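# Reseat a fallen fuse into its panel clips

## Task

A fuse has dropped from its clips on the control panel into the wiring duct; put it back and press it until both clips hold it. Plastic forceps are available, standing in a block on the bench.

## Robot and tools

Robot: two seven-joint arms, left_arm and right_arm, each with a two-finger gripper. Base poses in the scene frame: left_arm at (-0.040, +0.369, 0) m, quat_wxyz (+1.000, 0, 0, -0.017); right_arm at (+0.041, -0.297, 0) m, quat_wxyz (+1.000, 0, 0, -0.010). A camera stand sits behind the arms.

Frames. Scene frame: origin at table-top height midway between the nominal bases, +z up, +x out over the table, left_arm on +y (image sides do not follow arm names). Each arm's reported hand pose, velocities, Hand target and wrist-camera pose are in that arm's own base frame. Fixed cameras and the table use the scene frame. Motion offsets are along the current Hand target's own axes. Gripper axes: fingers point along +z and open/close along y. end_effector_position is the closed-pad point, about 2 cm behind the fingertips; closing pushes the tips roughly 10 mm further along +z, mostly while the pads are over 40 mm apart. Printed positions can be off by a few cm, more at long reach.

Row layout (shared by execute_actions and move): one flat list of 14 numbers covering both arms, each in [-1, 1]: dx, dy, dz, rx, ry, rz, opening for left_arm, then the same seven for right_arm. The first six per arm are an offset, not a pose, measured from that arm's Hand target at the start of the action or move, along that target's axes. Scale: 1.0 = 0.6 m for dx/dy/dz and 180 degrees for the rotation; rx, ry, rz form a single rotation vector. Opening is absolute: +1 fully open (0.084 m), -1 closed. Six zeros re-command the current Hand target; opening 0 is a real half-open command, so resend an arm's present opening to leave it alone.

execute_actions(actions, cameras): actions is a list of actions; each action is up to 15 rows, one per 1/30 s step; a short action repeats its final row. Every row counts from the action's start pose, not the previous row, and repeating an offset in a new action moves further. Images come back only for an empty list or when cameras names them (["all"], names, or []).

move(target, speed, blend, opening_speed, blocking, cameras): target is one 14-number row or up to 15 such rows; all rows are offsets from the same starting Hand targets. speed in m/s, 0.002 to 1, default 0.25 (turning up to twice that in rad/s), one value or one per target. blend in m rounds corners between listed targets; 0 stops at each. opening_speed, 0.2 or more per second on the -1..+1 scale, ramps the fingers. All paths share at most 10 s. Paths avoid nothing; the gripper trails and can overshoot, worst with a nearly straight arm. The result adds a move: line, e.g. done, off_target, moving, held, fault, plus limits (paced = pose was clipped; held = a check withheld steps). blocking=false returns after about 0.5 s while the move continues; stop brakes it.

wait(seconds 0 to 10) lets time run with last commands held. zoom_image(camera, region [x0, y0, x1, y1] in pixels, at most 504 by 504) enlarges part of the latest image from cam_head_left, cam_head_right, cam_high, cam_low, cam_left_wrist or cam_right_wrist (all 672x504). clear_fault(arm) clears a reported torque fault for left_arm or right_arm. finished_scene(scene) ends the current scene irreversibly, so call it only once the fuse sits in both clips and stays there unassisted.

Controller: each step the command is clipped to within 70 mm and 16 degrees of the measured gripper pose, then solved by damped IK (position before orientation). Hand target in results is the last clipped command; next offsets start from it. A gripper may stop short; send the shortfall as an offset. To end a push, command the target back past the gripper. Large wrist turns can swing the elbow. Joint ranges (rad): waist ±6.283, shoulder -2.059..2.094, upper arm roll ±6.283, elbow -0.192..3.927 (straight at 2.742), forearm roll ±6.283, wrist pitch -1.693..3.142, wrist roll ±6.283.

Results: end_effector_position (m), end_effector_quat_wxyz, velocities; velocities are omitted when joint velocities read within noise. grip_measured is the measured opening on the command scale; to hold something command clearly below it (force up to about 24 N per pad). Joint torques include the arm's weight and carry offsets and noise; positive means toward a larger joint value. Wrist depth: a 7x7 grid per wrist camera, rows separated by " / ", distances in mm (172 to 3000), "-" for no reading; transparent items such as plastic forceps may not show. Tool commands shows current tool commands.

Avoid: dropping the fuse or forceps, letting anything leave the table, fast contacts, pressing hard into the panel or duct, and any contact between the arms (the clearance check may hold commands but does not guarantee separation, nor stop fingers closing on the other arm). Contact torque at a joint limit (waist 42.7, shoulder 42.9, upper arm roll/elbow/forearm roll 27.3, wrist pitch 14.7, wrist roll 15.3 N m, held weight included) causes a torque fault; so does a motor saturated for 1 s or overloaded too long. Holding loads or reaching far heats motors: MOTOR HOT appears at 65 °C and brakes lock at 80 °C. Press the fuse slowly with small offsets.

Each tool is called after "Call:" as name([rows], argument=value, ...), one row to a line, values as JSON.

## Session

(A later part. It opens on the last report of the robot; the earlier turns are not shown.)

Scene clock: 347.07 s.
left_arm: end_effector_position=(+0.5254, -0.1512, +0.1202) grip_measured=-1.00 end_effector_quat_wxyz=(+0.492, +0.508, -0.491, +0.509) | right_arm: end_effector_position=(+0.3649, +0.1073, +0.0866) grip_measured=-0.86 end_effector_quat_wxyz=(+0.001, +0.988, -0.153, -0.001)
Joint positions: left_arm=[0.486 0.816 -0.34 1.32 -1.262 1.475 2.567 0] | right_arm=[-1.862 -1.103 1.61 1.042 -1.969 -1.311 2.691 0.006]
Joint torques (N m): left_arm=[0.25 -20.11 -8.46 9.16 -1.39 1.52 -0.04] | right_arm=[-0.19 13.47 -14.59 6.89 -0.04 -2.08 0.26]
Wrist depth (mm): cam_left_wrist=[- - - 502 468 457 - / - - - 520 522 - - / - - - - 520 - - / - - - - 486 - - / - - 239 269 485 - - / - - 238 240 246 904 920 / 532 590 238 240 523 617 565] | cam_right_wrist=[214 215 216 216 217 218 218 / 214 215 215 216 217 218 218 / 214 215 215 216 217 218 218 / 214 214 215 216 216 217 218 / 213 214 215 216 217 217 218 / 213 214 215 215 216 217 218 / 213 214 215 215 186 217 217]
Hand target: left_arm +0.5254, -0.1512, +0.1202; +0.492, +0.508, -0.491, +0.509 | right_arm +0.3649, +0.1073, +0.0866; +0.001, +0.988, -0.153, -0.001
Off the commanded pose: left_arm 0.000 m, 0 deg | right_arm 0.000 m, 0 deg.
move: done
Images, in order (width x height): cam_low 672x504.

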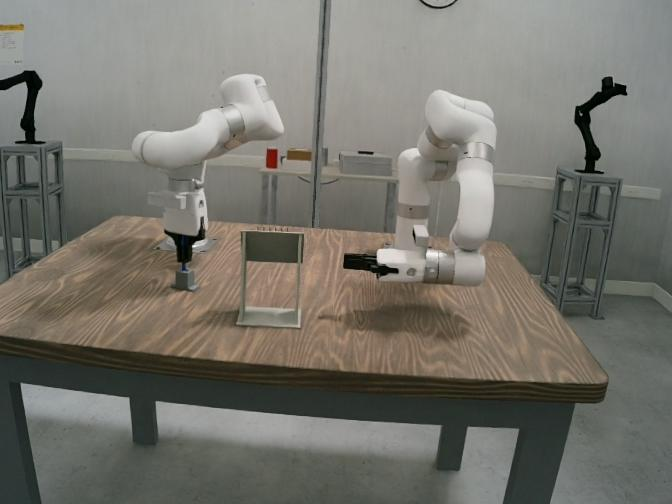

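Call:
move(target=[0, 0, 0, 0, 0, 0, -1, 0, 0, -0.1, 0, 0, 0, -0.86], speed=0.1, cameras=["cam_left_wrist", "cam_low"])

Call:
zoom_image(camera="cam_low", region=[120, 170, 260, 310])

Call:
zoom_image(camera="cam_left_wrist", region=[400, 200, 550, 504])

Scene clock: 355.03 s.
left_arm: end_effector_position=(+0.5254, -0.1512, +0.1202) grip_measured=-1.00 end_effector_quat_wxyz=(+0.492, +0.508, -0.491, +0.509) | right_arm: end_effector_position=(+0.3650, +0.1074, +0.1466) grip_measured=-0.87 end_effector_quat_wxyz=(+0.001, +0.988, -0.153, -0.001)
Joint positions: left_arm=[0.486 0.816 -0.34 1.32 -1.262 1.475 2.567 0] | right_arm=[-1.839 -1.057 1.492 1.113 -2.071 -1.416 2.741 0.006]
Joint torques (N m): left_arm=[0.1 -20.31 -8.44 9.31 -1.09 1.51 0.07] | right_arm=[0.25 13.18 -14.2 7.88 -0.1 -2.03 0.42]
Wrist depth (mm): cam_left_wrist=[- - - 520 496 - - / - - - - 522 - - / - - - - 486 - - / - - - - 505 - - / - - 239 270 520 - - / - - 239 240 246 901 920 / 531 588 238 240 523 616 566] | cam_right_wrist=[274 275 276 277 278 279 280 / 273 275 275 277 277 278 279 / 273 274 275 276 277 278 279 / 273 274 275 276 277 278 279 / 273 274 275 276 277 278 279 / 273 273 275 275 276 277 278 / 273 274 274 275 232 277 278]
Hand target: left_arm +0.5254, -0.1512, +0.1202; +0.492, +0.508, -0.491, +0.509 | right_arm +0.3650, +0.1074, +0.1466; +0.001, +0.988, -0.153, -0.001
Off the commanded pose: left_arm 0.000 m, 0 deg | right_arm 0.000 m, 0 deg.
move: done
Images, in order (width x height): cam_low 672x504, cam_left_wrist 672x504.

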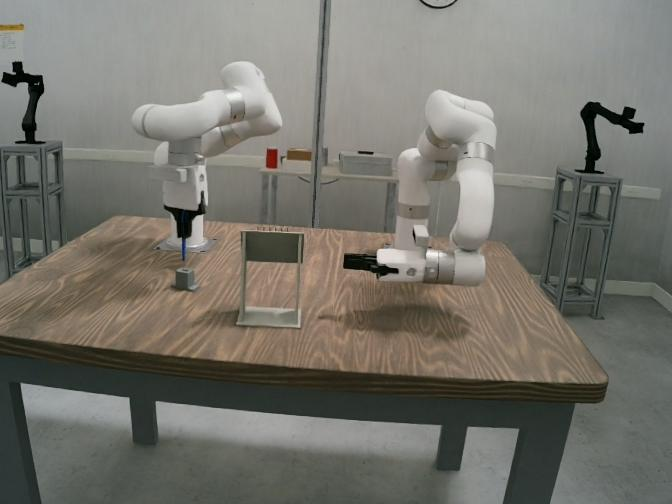

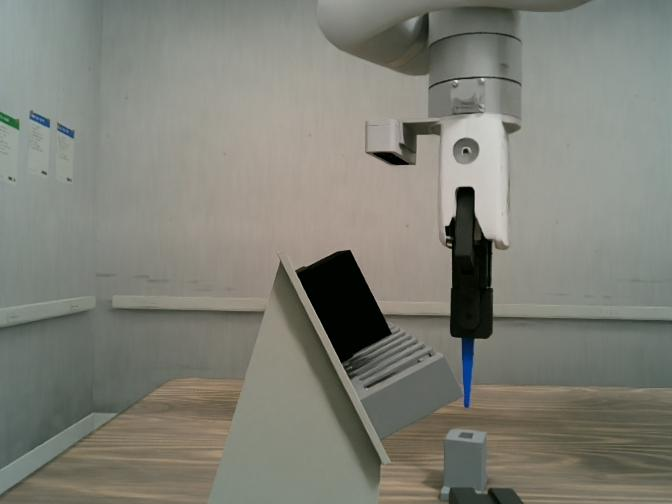

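Scaled by 3.600 from the camera's 672x504 image, which has a finer 960x720 frame.

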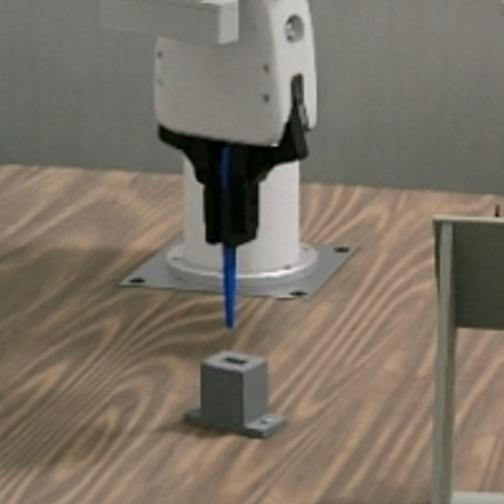

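Scaled by 1.658 from the camera's 672x504 image, which has a finer 960x720 frame.

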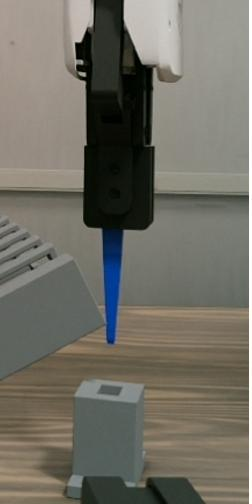

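Call:
move(target=[0, 0, 0, 0, 0, 0, -1, 0, 0, 0, 0, 0, 0, -0.78], opening_speed=0.5, cameras=["cam_right_wrist", "cam_low"])

Call:
zoom_image(camera="cam_low", region=[120, 170, 260, 310])

Call:
zoom_image(camera="cam_right_wrist", region=[350, 374, 530, 504])

Scene clock: 440.40 s.
left_arm: end_effector_position=(+0.5254, -0.1512, +0.1202) grip_measured=-1.00 end_effector_quat_wxyz=(+0.492, +0.508, -0.491, +0.509) | right_arm: end_effector_position=(+0.3650, +0.1074, +0.1466) grip_measured=-0.80 end_effector_quat_wxyz=(+0.001, +0.988, -0.153, -0.001)
Joint positions: left_arm=[0.486 0.816 -0.34 1.32 -1.262 1.475 2.567 0] | right_arm=[-1.839 -1.057 1.492 1.113 -2.071 -1.416 2.741 0.009]
Joint torques (N m): left_arm=[0.55 -20.1 -8.42 9.14 -1.17 1.54 -0.06] | right_arm=[0.34 12.98 -14.33 8.23 -0.27 -2.04 0.36]
Wrist depth (mm): cam_left_wrist=[- - - 520 496 - - / - - - - 524 - - / - - - - 486 - - / - - - - 502 - - / - - 239 270 519 - - / - - 239 240 246 907 919 / 531 588 238 240 522 615 565] | cam_right_wrist=[274 275 276 277 277 279 280 / 274 275 276 277 277 278 279 / 274 275 275 276 277 278 279 / 273 275 275 276 277 277 279 / 273 274 274 276 277 278 279 / 273 274 274 276 276 277 279 / 273 274 274 275 232 277 278]
Hand target: left_arm +0.5254, -0.1512, +0.1202; +0.492, +0.508, -0.491, +0.509 | right_arm +0.3650, +0.1074, +0.1466; +0.001, +0.988, -0.153, -0.001
Off the commanded pose: left_arm 0.000 m, 0 deg | right_arm 0.000 m, 0 deg.
move: done
Images, in order (width x height): cam_low 672x504, cam_right_wrist 672x504.

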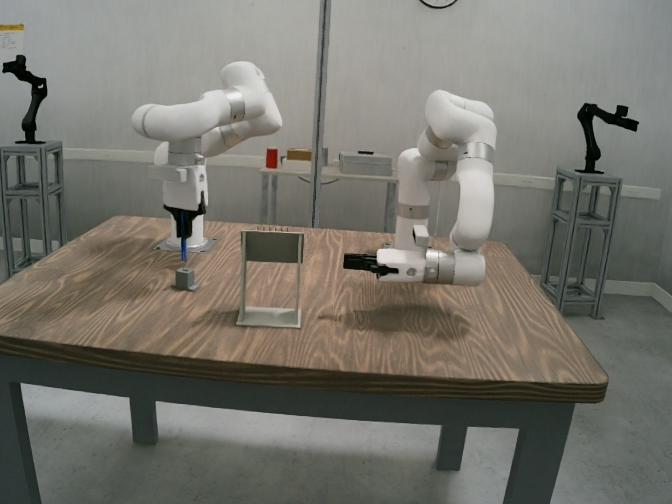

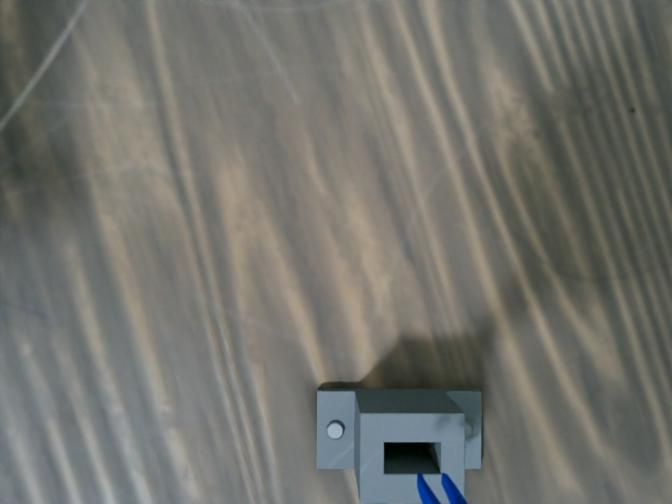

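Scaled by 3.600 from the camera's 672x504 image, which has a finer 960x720 frame.

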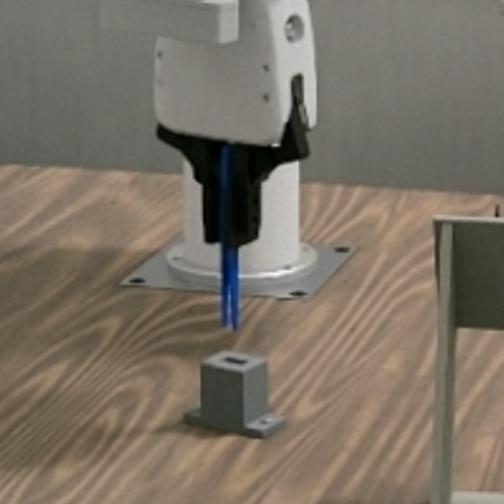

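Scaled by 2.800 from the camera's 672x504 image, which has a finer 960x720 frame.

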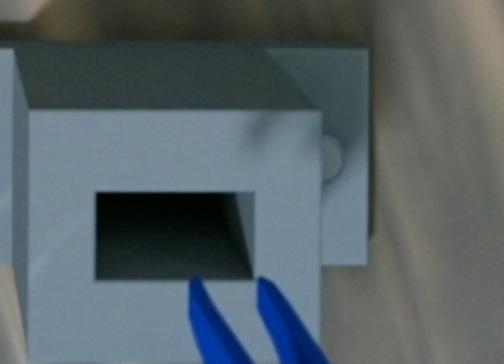

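Call:
move(target=[0, 0, 0, 0, 0, 0, -1, -0.187, -0.3237, -0.0673, 0.3152, 0.2085, 0.330, -0.80], speed=0.25, cameras=["cam_left_wrist", "cam_low", "cam_right_wrist", "cam_high"])

Call:
zoom_image(camera="cam_left_wrist", region=[280, 200, 560, 480])

Call:
zoom_image(camera="cam_right_wrist", region=[250, 254, 530, 504])

Scene clock: 451.57 s.
left_arm: end_effector_position=(+0.5254, -0.1512, +0.1202) grip_measured=-1.00 end_effector_quat_wxyz=(+0.492, +0.508, -0.491, +0.509) | right_arm: end_effector_position=(+0.3167, +0.3265, +0.1868) grip_measured=-0.82 end_effector_quat_wxyz=(-0.394, +0.626, -0.569, +0.359)
Joint positions: left_arm=[0.486 0.816 -0.34 1.32 -1.262 1.475 2.567 0] | right_arm=[-0.649 -1.623 1.26 0.685 -1.672 -0.687 4.593 0.008]
Joint torques (N m): left_arm=[0.38 -20.22 -8.57 9.23 -1.2 1.56 0.14] | right_arm=[-0.36 10 -15.41 2.64 0.01 0.94 0.3]
Wrist depth (mm): cam_left_wrist=[- - - - - - - / - - - - - - - / - - - - - - - / - - - - - - 301 / - - 239 270 - - - / - - 239 240 246 900 924 / 531 587 238 240 523 616 563] | cam_right_wrist=[1604 1681 1838 551 481 402 346 / 1615 1690 1862 548 477 401 345 / 1626 1711 1852 544 475 399 344 / 1653 1711 1857 290 446 378 339 / 1649 - 290 289 444 390 339 / 1649 - 282 282 468 389 337 / 1681 - 274 281 439 368 336]
Hand target: left_arm +0.5254, -0.1512, +0.1202; +0.492, +0.508, -0.491, +0.509 | right_arm +0.3167, +0.3265, +0.1868; -0.394, +0.626, -0.569, +0.359
Off the commanded pose: left_arm 0.000 m, 0 deg | right_arm 0.000 m, 0 deg.
move: done
Images, in order (width x height): cam_high 672x504, cam_low 672x504, cam_left_wrist 672x504, cam_right_wrist 672x504.

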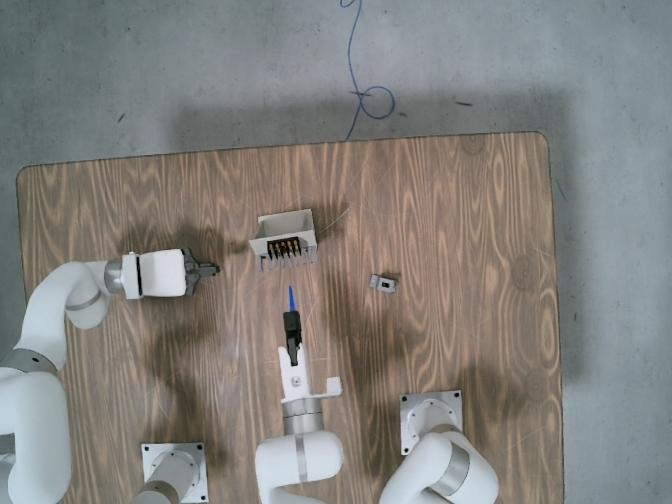

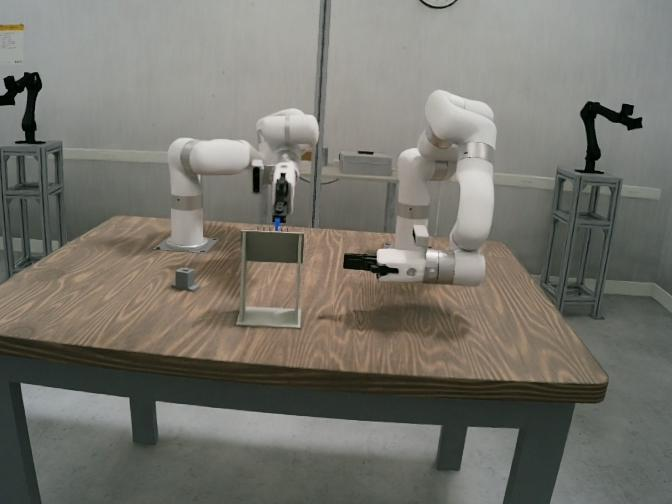

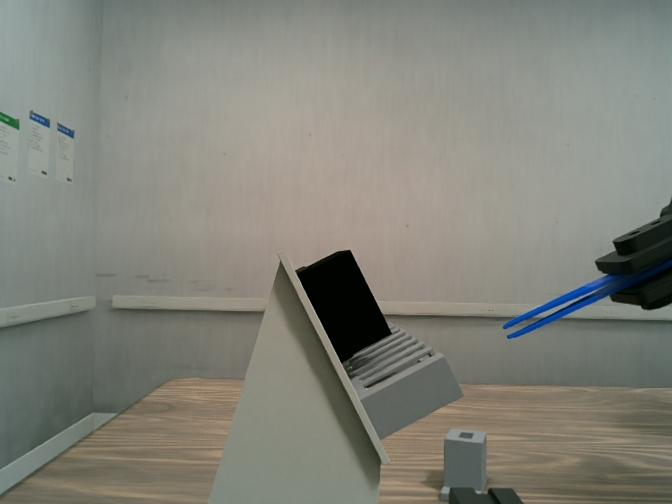

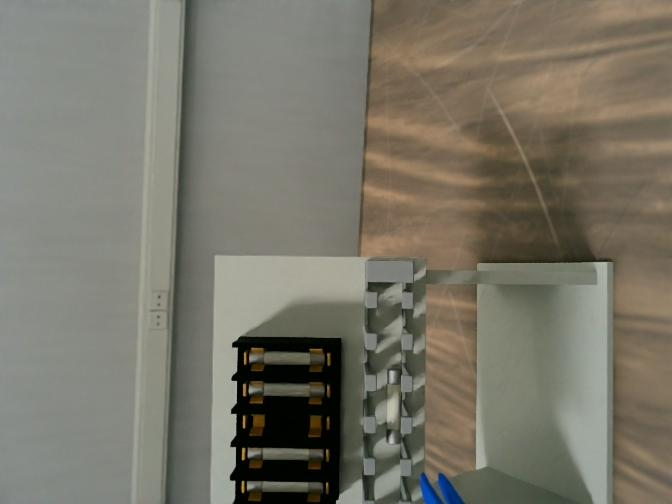

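Scaled by 1.800 from the camera's 672x504 image, which has a finer 960x720 frame.

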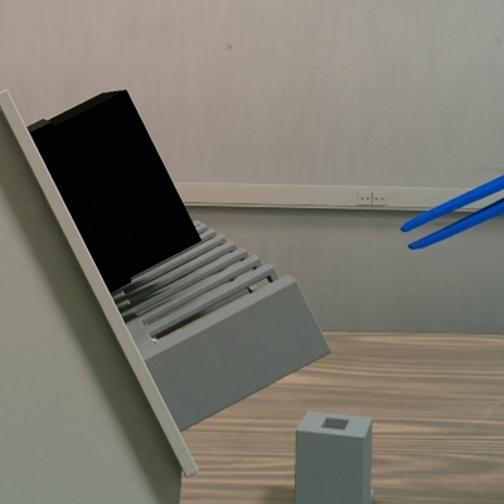

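Scaled by 1.800 from the camera's 672x504 image, which has a finer 960x720 frame.

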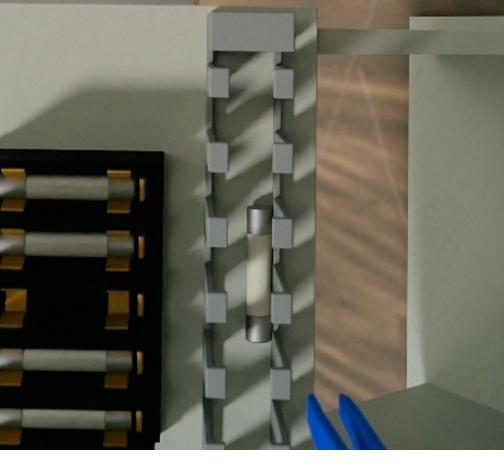

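Call:
move(target=[0, 0, 0, 0, 0, 0, -1, 0.0077, -0.0065, 0.0667, 0, 0, 0, -0.76], speed=0.15, opening_speed=0.5, cameras=["cam_left_wrist", "cam_right_wrist"])

Call:
zoom_image(camera="cam_left_wrist", region=[280, 200, 560, 480])

Call:
zoom_image(camera="cam_right_wrist", region=[300, 304, 500, 504])

Scene clock: 487.47 s.
left_arm: end_effector_position=(+0.5254, -0.1512, +0.1202) grip_measured=-1.00 end_effector_quat_wxyz=(+0.492, +0.508, -0.491, +0.509) | right_arm: end_effector_position=(+0.3548, +0.3255, +0.1731) grip_measured=-0.78 end_effector_quat_wxyz=(-0.394, +0.626, -0.569, +0.359)
Joint positions: left_arm=[0.486 0.816 -0.34 1.32 -1.262 1.475 2.567 0] | right_arm=[-0.751 -1.566 1.326 0.679 -1.482 -0.622 4.399 0.01]
Joint torques (N m): left_arm=[0.36 -19.96 -8.68 9.23 -1.02 1.56 0.16] | right_arm=[-0.53 10.55 -15.51 2.4 0.84 1.26 -0.11]
Wrist depth (mm): cam_left_wrist=[- - - - - - - / - - - - - - - / - - - - - - 305 / - - - - - 312 307 / - - 239 270 - - 302 / - - 239 240 246 903 920 / 530 590 238 240 522 615 565] | cam_right_wrist=[1571 1638 1795 523 454 381 328 / 1589 1649 1804 518 452 379 326 / 1596 1669 1813 515 450 377 324 / 1596 1673 1799 250 447 377 319 / 1611 - 250 249 253 349 304 / 1615 - 247 235 417 366 316 / 1634 - 224 227 415 366 315]
Hand target: left_arm +0.5254, -0.1512, +0.1202; +0.492, +0.508, -0.491, +0.509 | right_arm +0.3548, +0.3255, +0.1731; -0.394, +0.626, -0.569, +0.359
Off the commanded pose: left_arm 0.000 m, 0 deg | right_arm 0.000 m, 0 deg.
move: done
Images, in order (width x height): cam_left_wrist 672x504, cam_right_wrist 672x504.

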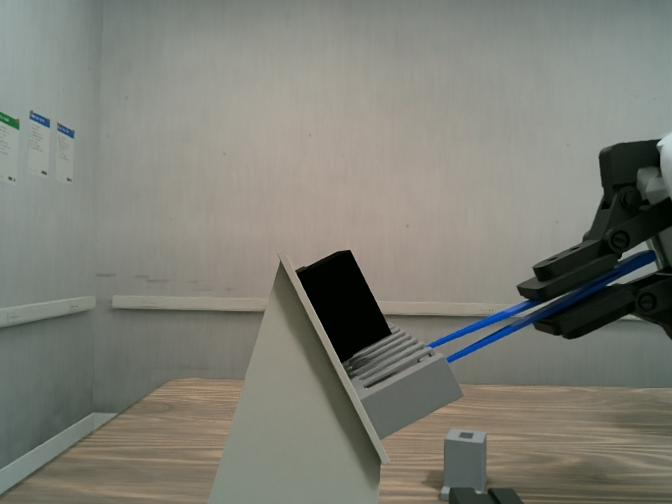

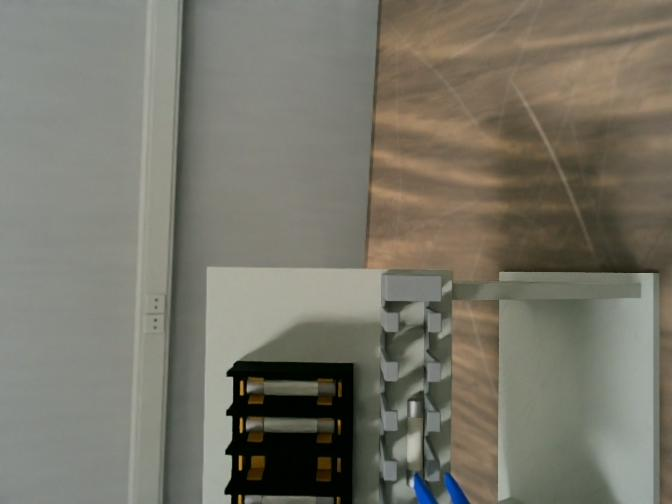

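Scaled by 1.800 from the camera's 672x504 image, which has a finer 960x720 frame.

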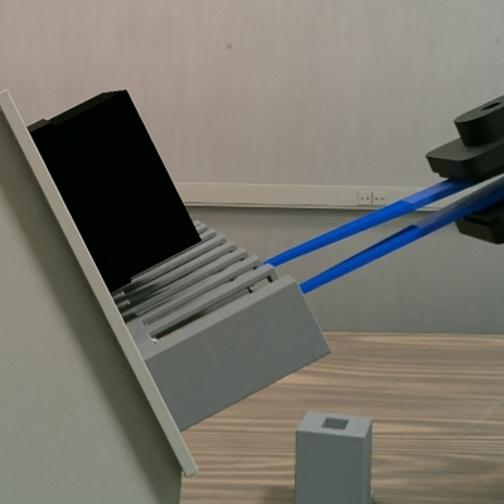

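Scaled by 2.520 from the camera's 672x504 image, which has a finer 960x720 frame.

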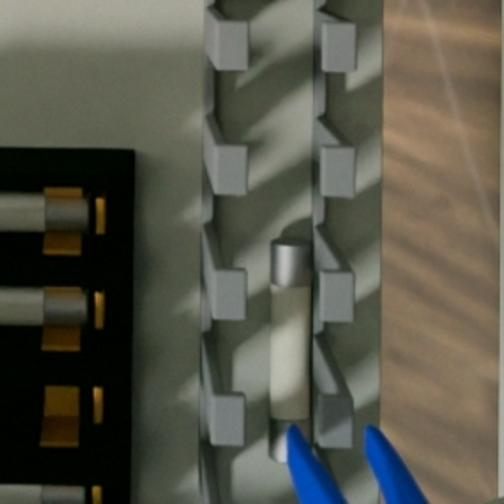

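Call:
zoom_image(camera="cam_right_wrist", region=[360, 370, 470, 504])

Call:
zoom_image(camera="cam_left_wrist", region=[330, 310, 480, 450])

Scaled by 3.761 from the camera's 672x504 image, which has a finer 960x720 frame.

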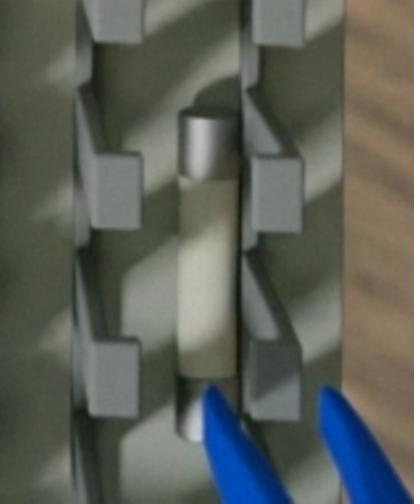

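Scaled by 3.360 from the camera's 672x504 image, which has a finer 960x720 frame.

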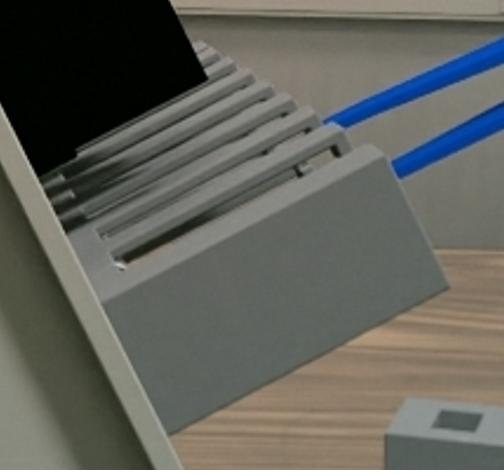

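Call:
move(target=[0, 0, 0, 0, 0, 0, -1, -0.0325, -0.0063, -0.01, 0, 0, 0, -0.86], speed=0.1, opening_speed=0.5, cameras=["cam_left_wrist", "cam_right_wrist"])

Call:
zoom_image(camera="cam_right_wrist", region=[350, 354, 500, 504])

Call:
zoom_image(camera="cam_left_wrist", region=[330, 260, 580, 450])

Scene clock: 631.23 s.
left_arm: end_effector_position=(+0.5254, -0.1512, +0.1202) grip_measured=-1.00 end_effector_quat_wxyz=(+0.492, +0.508, -0.491, +0.509) | right_arm: end_effector_position=(+0.3491, +0.3445, +0.1790) grip_measured=-0.87 end_effector_quat_wxyz=(-0.394, +0.626, -0.569, +0.359)
Joint positions: left_arm=[0.486 0.816 -0.34 1.32 -1.262 1.475 2.567 0] | right_arm=[-0.76 -1.578 1.311 0.773 -1.604 -0.639 4.548 0.006]
Joint torques (N m): left_arm=[0.41 -20.32 -8.66 9.24 -1.1 1.55 0.08] | right_arm=[-0.37 10.62 -16.45 2.43 0.08 0.9 0.25]
Wrist depth (mm): cam_left_wrist=[- - - - - - - / - - - - - - - / - - - - - - 286 / - - - - - - 282 / - - 240 270 - - - / - - 239 239 246 902 918 / 532 591 238 240 522 615 563] | cam_right_wrist=[1567 1657 1795 1867 466 390 335 / 1582 1649 1818 1882 463 388 334 / 1582 1686 1833 526 460 386 333 / 1611 - 256 256 255 366 313 / 1611 - 256 254 254 378 326 / 1630 - 233 241 253 376 324 / 1649 - 238 240 252 353 319]
Hand target: left_arm +0.5254, -0.1512, +0.1202; +0.492, +0.508, -0.491, +0.509 | right_arm +0.3491, +0.3445, +0.1790; -0.394, +0.626, -0.569, +0.359
Off the commanded pose: left_arm 0.000 m, 0 deg | right_arm 0.000 m, 0 deg.
move: done
Images, in order (width x height): cam_left_wrist 672x504, cam_right_wrist 672x504.

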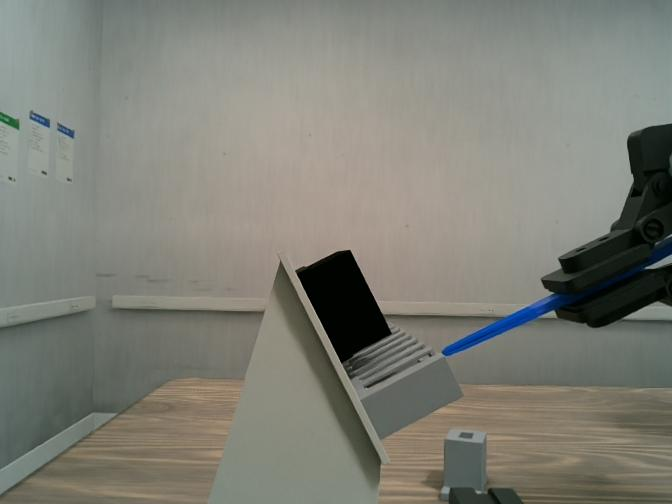

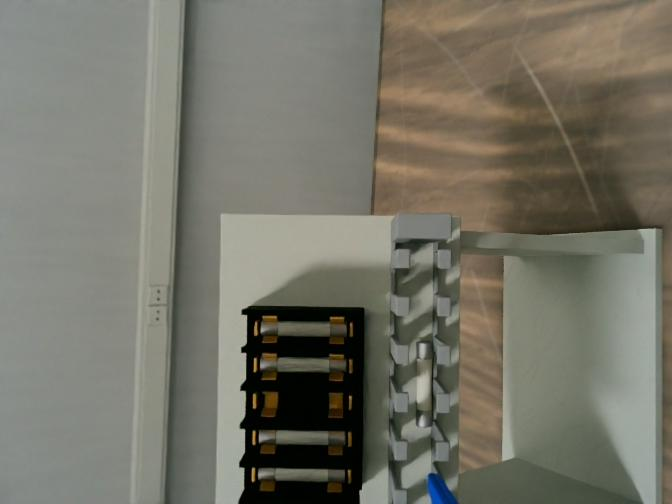

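Scaled by 3.360 from the camera's 672x504 image, which has a finer 960x720 frame.

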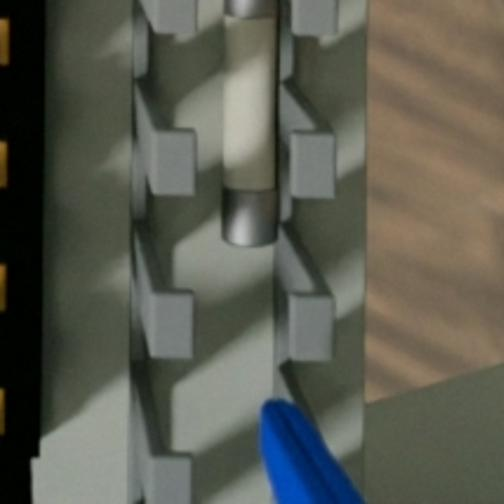

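Scaled by 2.016 from the camera's 672x504 image, which has a finer 960x720 frame.

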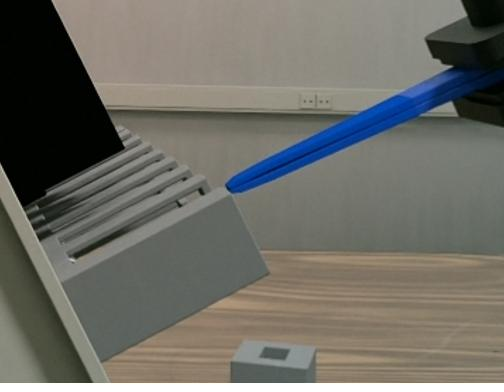

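Call:
move(target=[0, 0, 0, 0, 0, 0, -1, 0, 0, 0.06, 0, 0, 0, -0.87], speed=0.08, cameras=["cam_left_wrist", "cam_right_wrist"])

Call:
zoom_image(camera="cam_right_wrist", region=[350, 354, 500, 504])

Call:
zoom_image(camera="cam_left_wrist", region=[330, 260, 580, 450])

Scene clock: 644.73 s.
left_arm: end_effector_position=(+0.5254, -0.1512, +0.1202) grip_measured=-1.00 end_effector_quat_wxyz=(+0.492, +0.508, -0.491, +0.509) | right_arm: end_effector_position=(+0.3815, +0.3476, +0.1635) grip_measured=-0.87 end_effector_quat_wxyz=(-0.394, +0.626, -0.569, +0.359)
Joint positions: left_arm=[0.486 0.816 -0.34 1.32 -1.262 1.475 2.567 0] | right_arm=[-0.853 -1.555 1.373 0.794 -1.454 -0.598 4.416 0.006]
Joint torques (N m): left_arm=[0.22 -19.91 -8.59 9.24 -1.18 1.57 -0.02] | right_arm=[-0.36 11.4 -16.65 1.59 0.86 1.14 0.1]
Wrist depth (mm): cam_left_wrist=[- - - - - - - / - - - - - - - / - - - - - - 265 / - - - - - 281 277 / - - 239 270 336 278 282 / - - 239 240 246 903 915 / 531 592 238 240 522 617 565] | cam_right_wrist=[1543 1622 1732 1804 436 366 314 / 1571 1615 1790 - 434 364 313 / 1567 1645 1754 220 430 362 312 / 1553 - 220 220 218 298 292 / 1557 - 205 212 218 353 305 / 1578 - 205 204 217 352 304 / 1582 - 197 199 217 334 303]
Hand target: left_arm +0.5254, -0.1512, +0.1202; +0.492, +0.508, -0.491, +0.509 | right_arm +0.3815, +0.3476, +0.1635; -0.394, +0.626, -0.569, +0.359
Off the commanded pose: left_arm 0.000 m, 0 deg | right_arm 0.000 m, 0 deg.
move: done
Images, in order (width x height): cam_left_wrist 672x504, cam_right_wrist 672x504.

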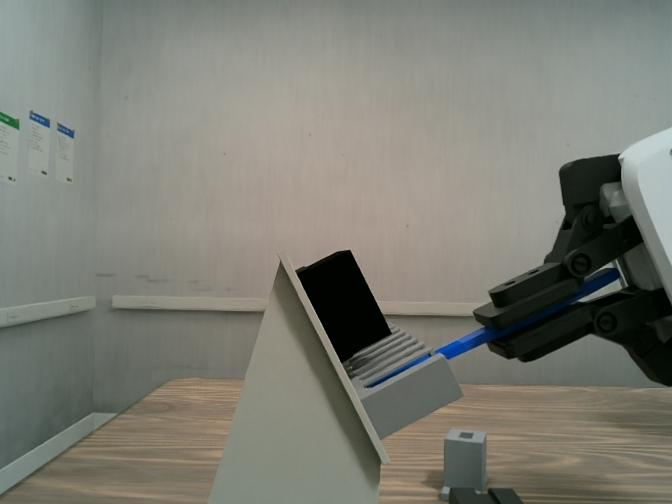

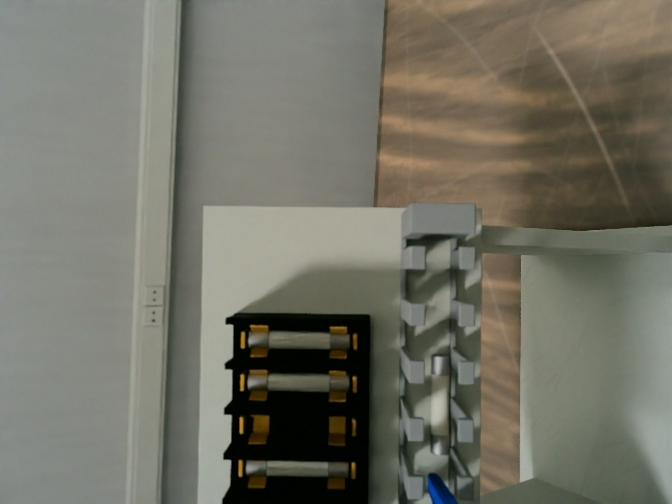

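Scaled by 3.360 from the camera's 672x504 image, which has a finer 960x720 frame.

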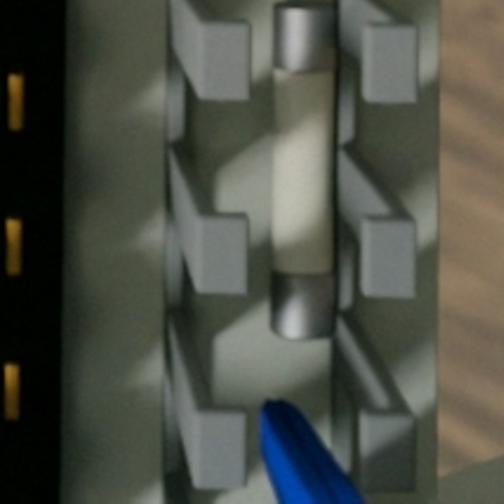

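Scaled by 2.016 from the camera's 672x504 image, which has a finer 960x720 frame.

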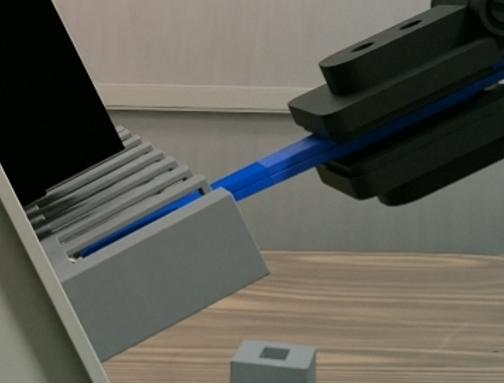

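Call:
zoom_image(camera="cam_left_wrist", region=[340, 350, 400, 410])

Call:
zoom_image(camera="cam_right_wrist", region=[400, 424, 480, 504])

Scaled by 8.400 from the camera's 672x504 image, which has a finer 960x720 frame.

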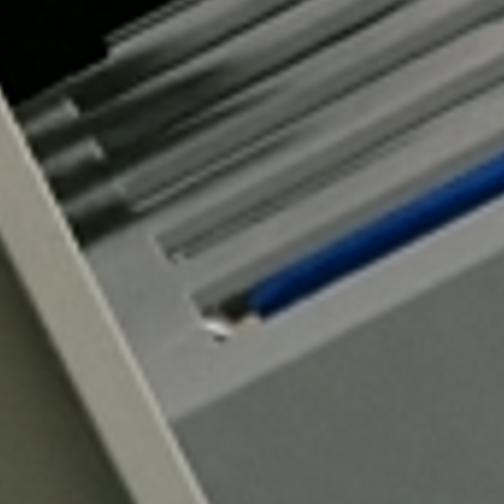

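Scaled by 6.300 from the camera's 672x504 image, which has a finer 960x720 frame.

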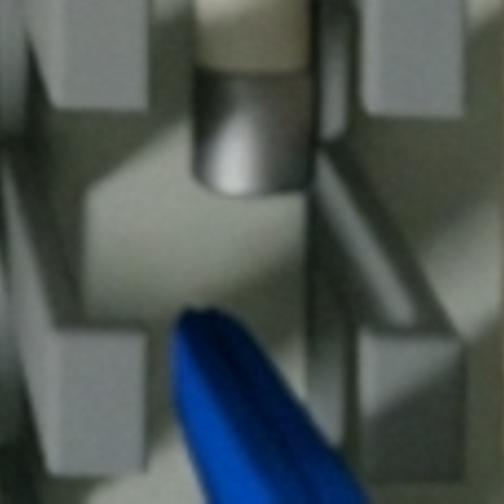

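Call:
move([
  [0, 0, 0, 0, 0, 0, -1, 0, 0, 0.0042, 0, 0, 0, -0.87],
  [0, 0, 0, 0, 0, 0, -1, 0.0147, 0, 0.0042, 0, 0, 0, -0.87],
], speed=0.04, cameras=["cam_left_wrist", "cam_right_wrist"])

Call:
zoom_image(camera="cam_right_wrist", region=[370, 354, 520, 504])

Call:
zoom_image(camera="cam_left_wrist", region=[340, 350, 400, 410])

Scene clock: 723.47 s.
left_arm: end_effector_position=(+0.5254, -0.1512, +0.1202) grip_measured=-1.00 end_effector_quat_wxyz=(+0.492, +0.508, -0.491, +0.509) | right_arm: end_effector_position=(+0.3846, +0.3391, +0.1624) grip_measured=-0.87 end_effector_quat_wxyz=(-0.394, +0.626, -0.569, +0.359)
Joint positions: left_arm=[0.486 0.816 -0.34 1.32 -1.262 1.475 2.567 0] | right_arm=[-0.857 -1.561 1.374 0.755 -1.39 -0.608 4.346 0.006]
Joint torques (N m): left_arm=[0.24 -20.07 -8.59 9.34 -1.07 1.73 0.09] | right_arm=[0.18 10.67 -16.87 1.47 1 0.79 -0.2]
Wrist depth (mm): cam_left_wrist=[- - - - - - - / - - - - - - - / - - - - - - 273 / - - - - - 289 275 / - - 239 270 301 288 286 / - - 239 239 246 901 916 / 531 591 238 240 521 617 567] | cam_right_wrist=[1553 1626 1736 1833 435 364 313 / 1546 1638 1772 - 460 362 311 / 1564 1653 1809 - 457 361 310 / 1560 1645 218 217 217 353 291 / 1557 - 217 216 216 352 304 / - - 209 209 215 350 302 / - - 200 190 215 349 301]
Hand target: left_arm +0.5254, -0.1512, +0.1202; +0.492, +0.508, -0.491, +0.509 | right_arm +0.3846, +0.3391, +0.1624; -0.394, +0.626, -0.569, +0.359
Off the commanded pose: left_arm 0.000 m, 0 deg | right_arm 0.000 m, 0 deg.
move: done
Images, in order (width x height): cam_left_wrist 672x504, cam_right_wrist 672x504.

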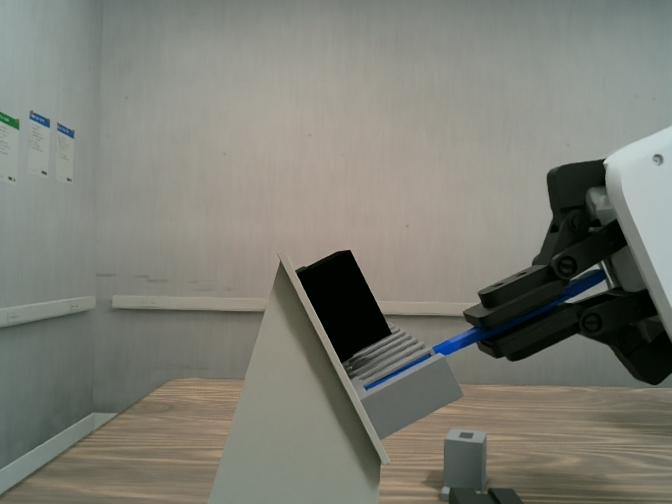

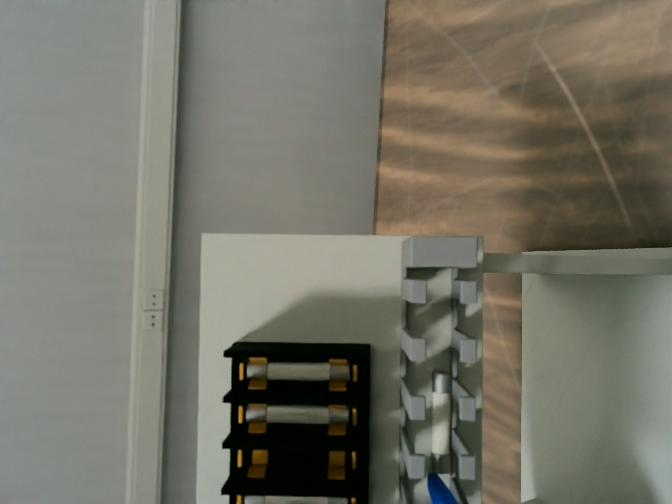

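Scaled by 3.360 from the camera's 672x504 image, which has a finer 960x720 frame.

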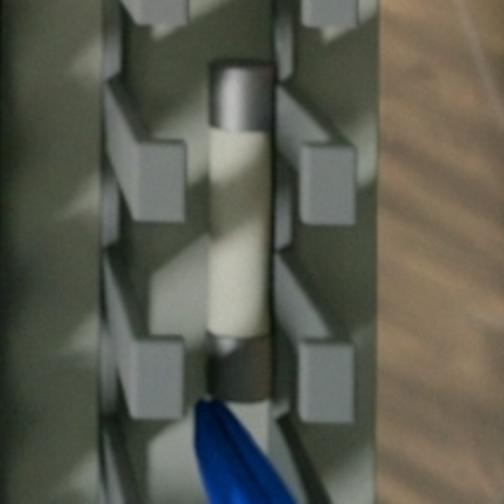

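Scaled by 8.400 from the camera's 672x504 image, which has a finer 960x720 frame.

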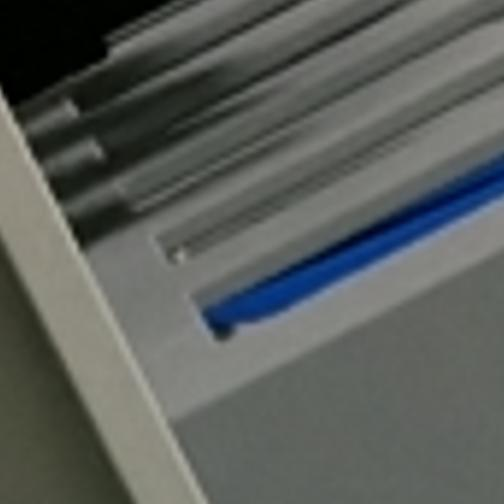

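Call:
move(target=[0, 0, 0, 0, 0, 0, -1, 0.005, 0, 0, 0, 0, 0, -0.87], speed=0.04, cameras=["cam_right_wrist"])

Call:
zoom_image(camera="cam_right_wrist", region=[370, 354, 520, 504])

Scene clock: 735.63 s.
left_arm: end_effector_position=(+0.5254, -0.1512, +0.1202) grip_measured=-1.00 end_effector_quat_wxyz=(+0.492, +0.508, -0.491, +0.509) | right_arm: end_effector_position=(+0.3849, +0.3361, +0.1624) grip_measured=-0.87 end_effector_quat_wxyz=(-0.394, +0.626, -0.569, +0.359)
Joint positions: left_arm=[0.486 0.816 -0.34 1.32 -1.262 1.475 2.567 0] | right_arm=[-0.856 -1.565 1.373 0.742 -1.373 -0.614 4.326 0.006]
Joint torques (N m): left_arm=[0.15 -20.11 -8.28 9.11 -0.98 1.66 0.16] | right_arm=[0.25 10.69 -16.87 1.58 1.45 0.84 -0.1]
Wrist depth (mm): cam_left_wrist=[- - - - - - - / - - - - - - - / - - - - - - 276 / - - - - - 293 278 / - - 239 270 301 291 290 / - - 239 240 246 903 915 / 532 589 238 240 522 615 563] | cam_right_wrist=[1546 1615 1736 1828 434 364 313 / 1553 1630 1785 - 460 363 311 / 1560 1653 1795 - 458 361 311 / 1560 1642 218 217 180 342 297 / 1564 - 217 217 216 352 303 / - - 202 201 215 351 303 / - - 195 196 214 349 301]
Hand target: left_arm +0.5254, -0.1512, +0.1202; +0.492, +0.508, -0.491, +0.509 | right_arm +0.3849, +0.3361, +0.1624; -0.394, +0.626, -0.569, +0.359
Off the commanded pose: left_arm 0.000 m, 0 deg | right_arm 0.000 m, 0 deg.
move: done
Images, in order (width x height): cam_right_wrist 672x504.

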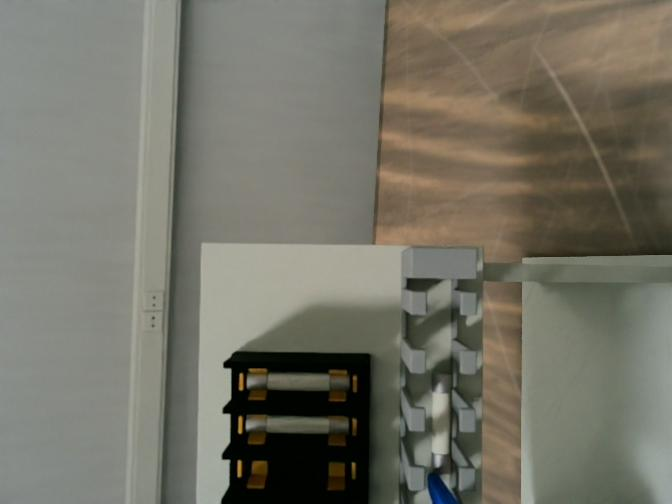

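Scaled by 3.360 from the camera's 672x504 image, which has a finer 960x720 frame.

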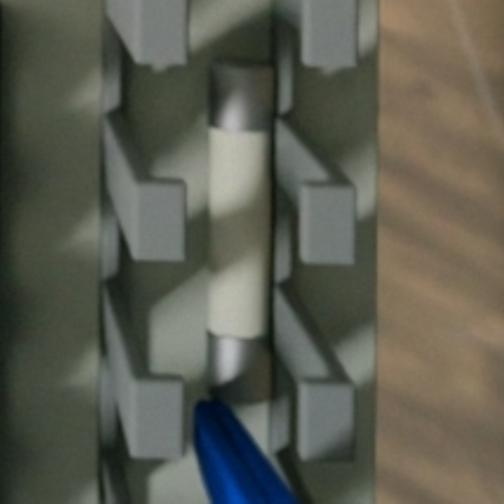

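Call:
move([
  [0, 0, 0, 0, 0, 0, -1, 0, 0, -0.07, 0, 0, 0, -0.87],
  [0, 0, 0, 0, 0, 0, -1, 0.0293, -0.0018, -0.07, -0.0111, -0.0073, 0, -0.75],
], speed=0.12, cameras=["cam_left_wrist", "cam_right_wrist"])

Call:
zoom_image(camera="cam_right_wrist", region=[370, 354, 520, 504])

Call:
zoom_image(camera="cam_left_wrist", region=[330, 260, 580, 450])

Scene clock: 784.30 s.
left_arm: end_effector_position=(+0.5254, -0.1512, +0.1202) grip_measured=-1.00 end_effector_quat_wxyz=(+0.492, +0.508, -0.491, +0.509) | right_arm: end_effector_position=(+0.3493, +0.3150, +0.1816) grip_measured=-0.77 end_effector_quat_wxyz=(-0.390, +0.637, -0.570, +0.342)
Joint positions: left_arm=[0.486 0.816 -0.34 1.32 -1.262 1.475 2.567 0] | right_arm=[-0.742 -1.52 1.284 0.621 -1.444 -0.657 4.282 0.01]
Joint torques (N m): left_arm=[0.52 -20.16 -8.47 9.29 -0.92 1.59 0.12] | right_arm=[0.38 9.53 -15.11 3.63 1.48 0.63 -0.04]
Wrist depth (mm): cam_left_wrist=[- - - - - - - / - - - - - - 317 / - - - - - - 316 / - - - - - 310 311 / - - 239 269 - - - / - - 239 240 246 899 916 / 532 587 238 241 522 616 564] | cam_right_wrist=[1578 1642 1804 508 448 380 330 / 1578 1645 1818 507 448 379 330 / 1611 1653 1852 505 446 379 329 / 1600 1732 1867 539 445 378 328 / 1630 - 256 257 299 353 313 / 1622 - 256 250 417 370 322 / 1645 - 250 242 417 369 321]
Hand target: left_arm +0.5254, -0.1512, +0.1202; +0.492, +0.508, -0.491, +0.509 | right_arm +0.3493, +0.3150, +0.1816; -0.390, +0.637, -0.570, +0.342
Off the commanded pose: left_arm 0.000 m, 0 deg | right_arm 0.000 m, 0 deg.
move: done
Images, in order (width x height): cam_left_wrist 672x504, cam_right_wrist 672x504.

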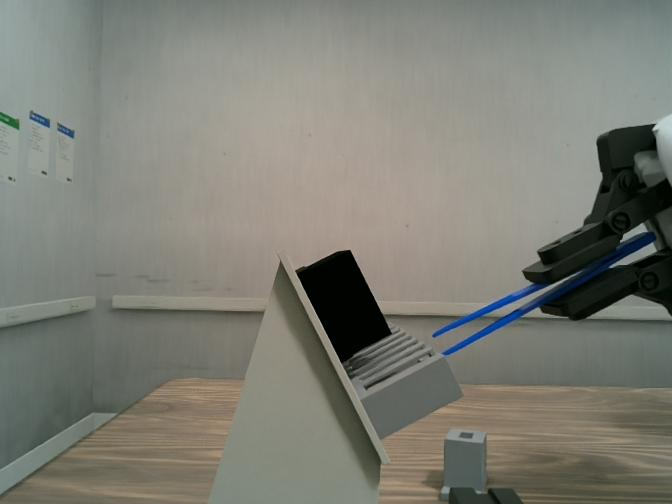

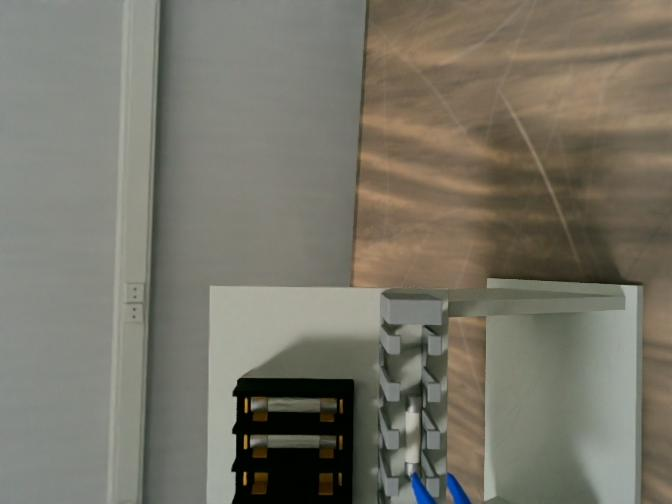

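Scaled by 3.360 from the camera's 672x504 image, which has a finer 960x720 frame.

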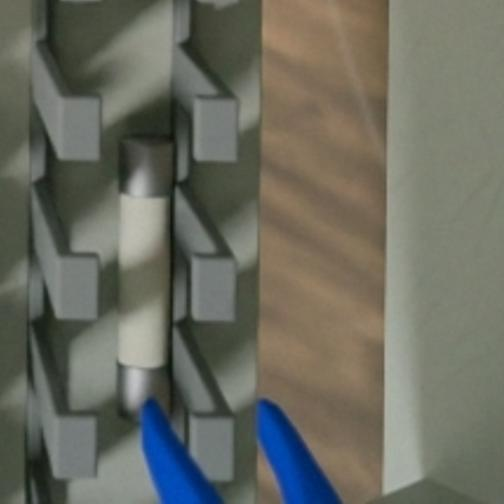

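Scaled by 2.016 from the camera's 672x504 image, which has a finer 960x720 frame.

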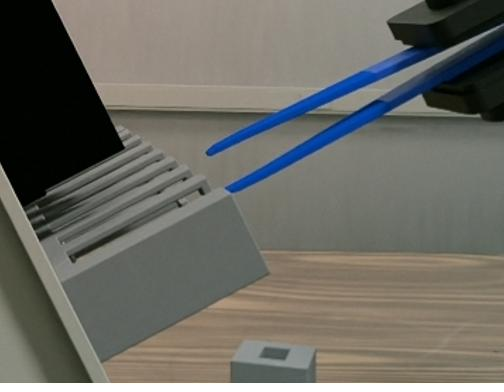

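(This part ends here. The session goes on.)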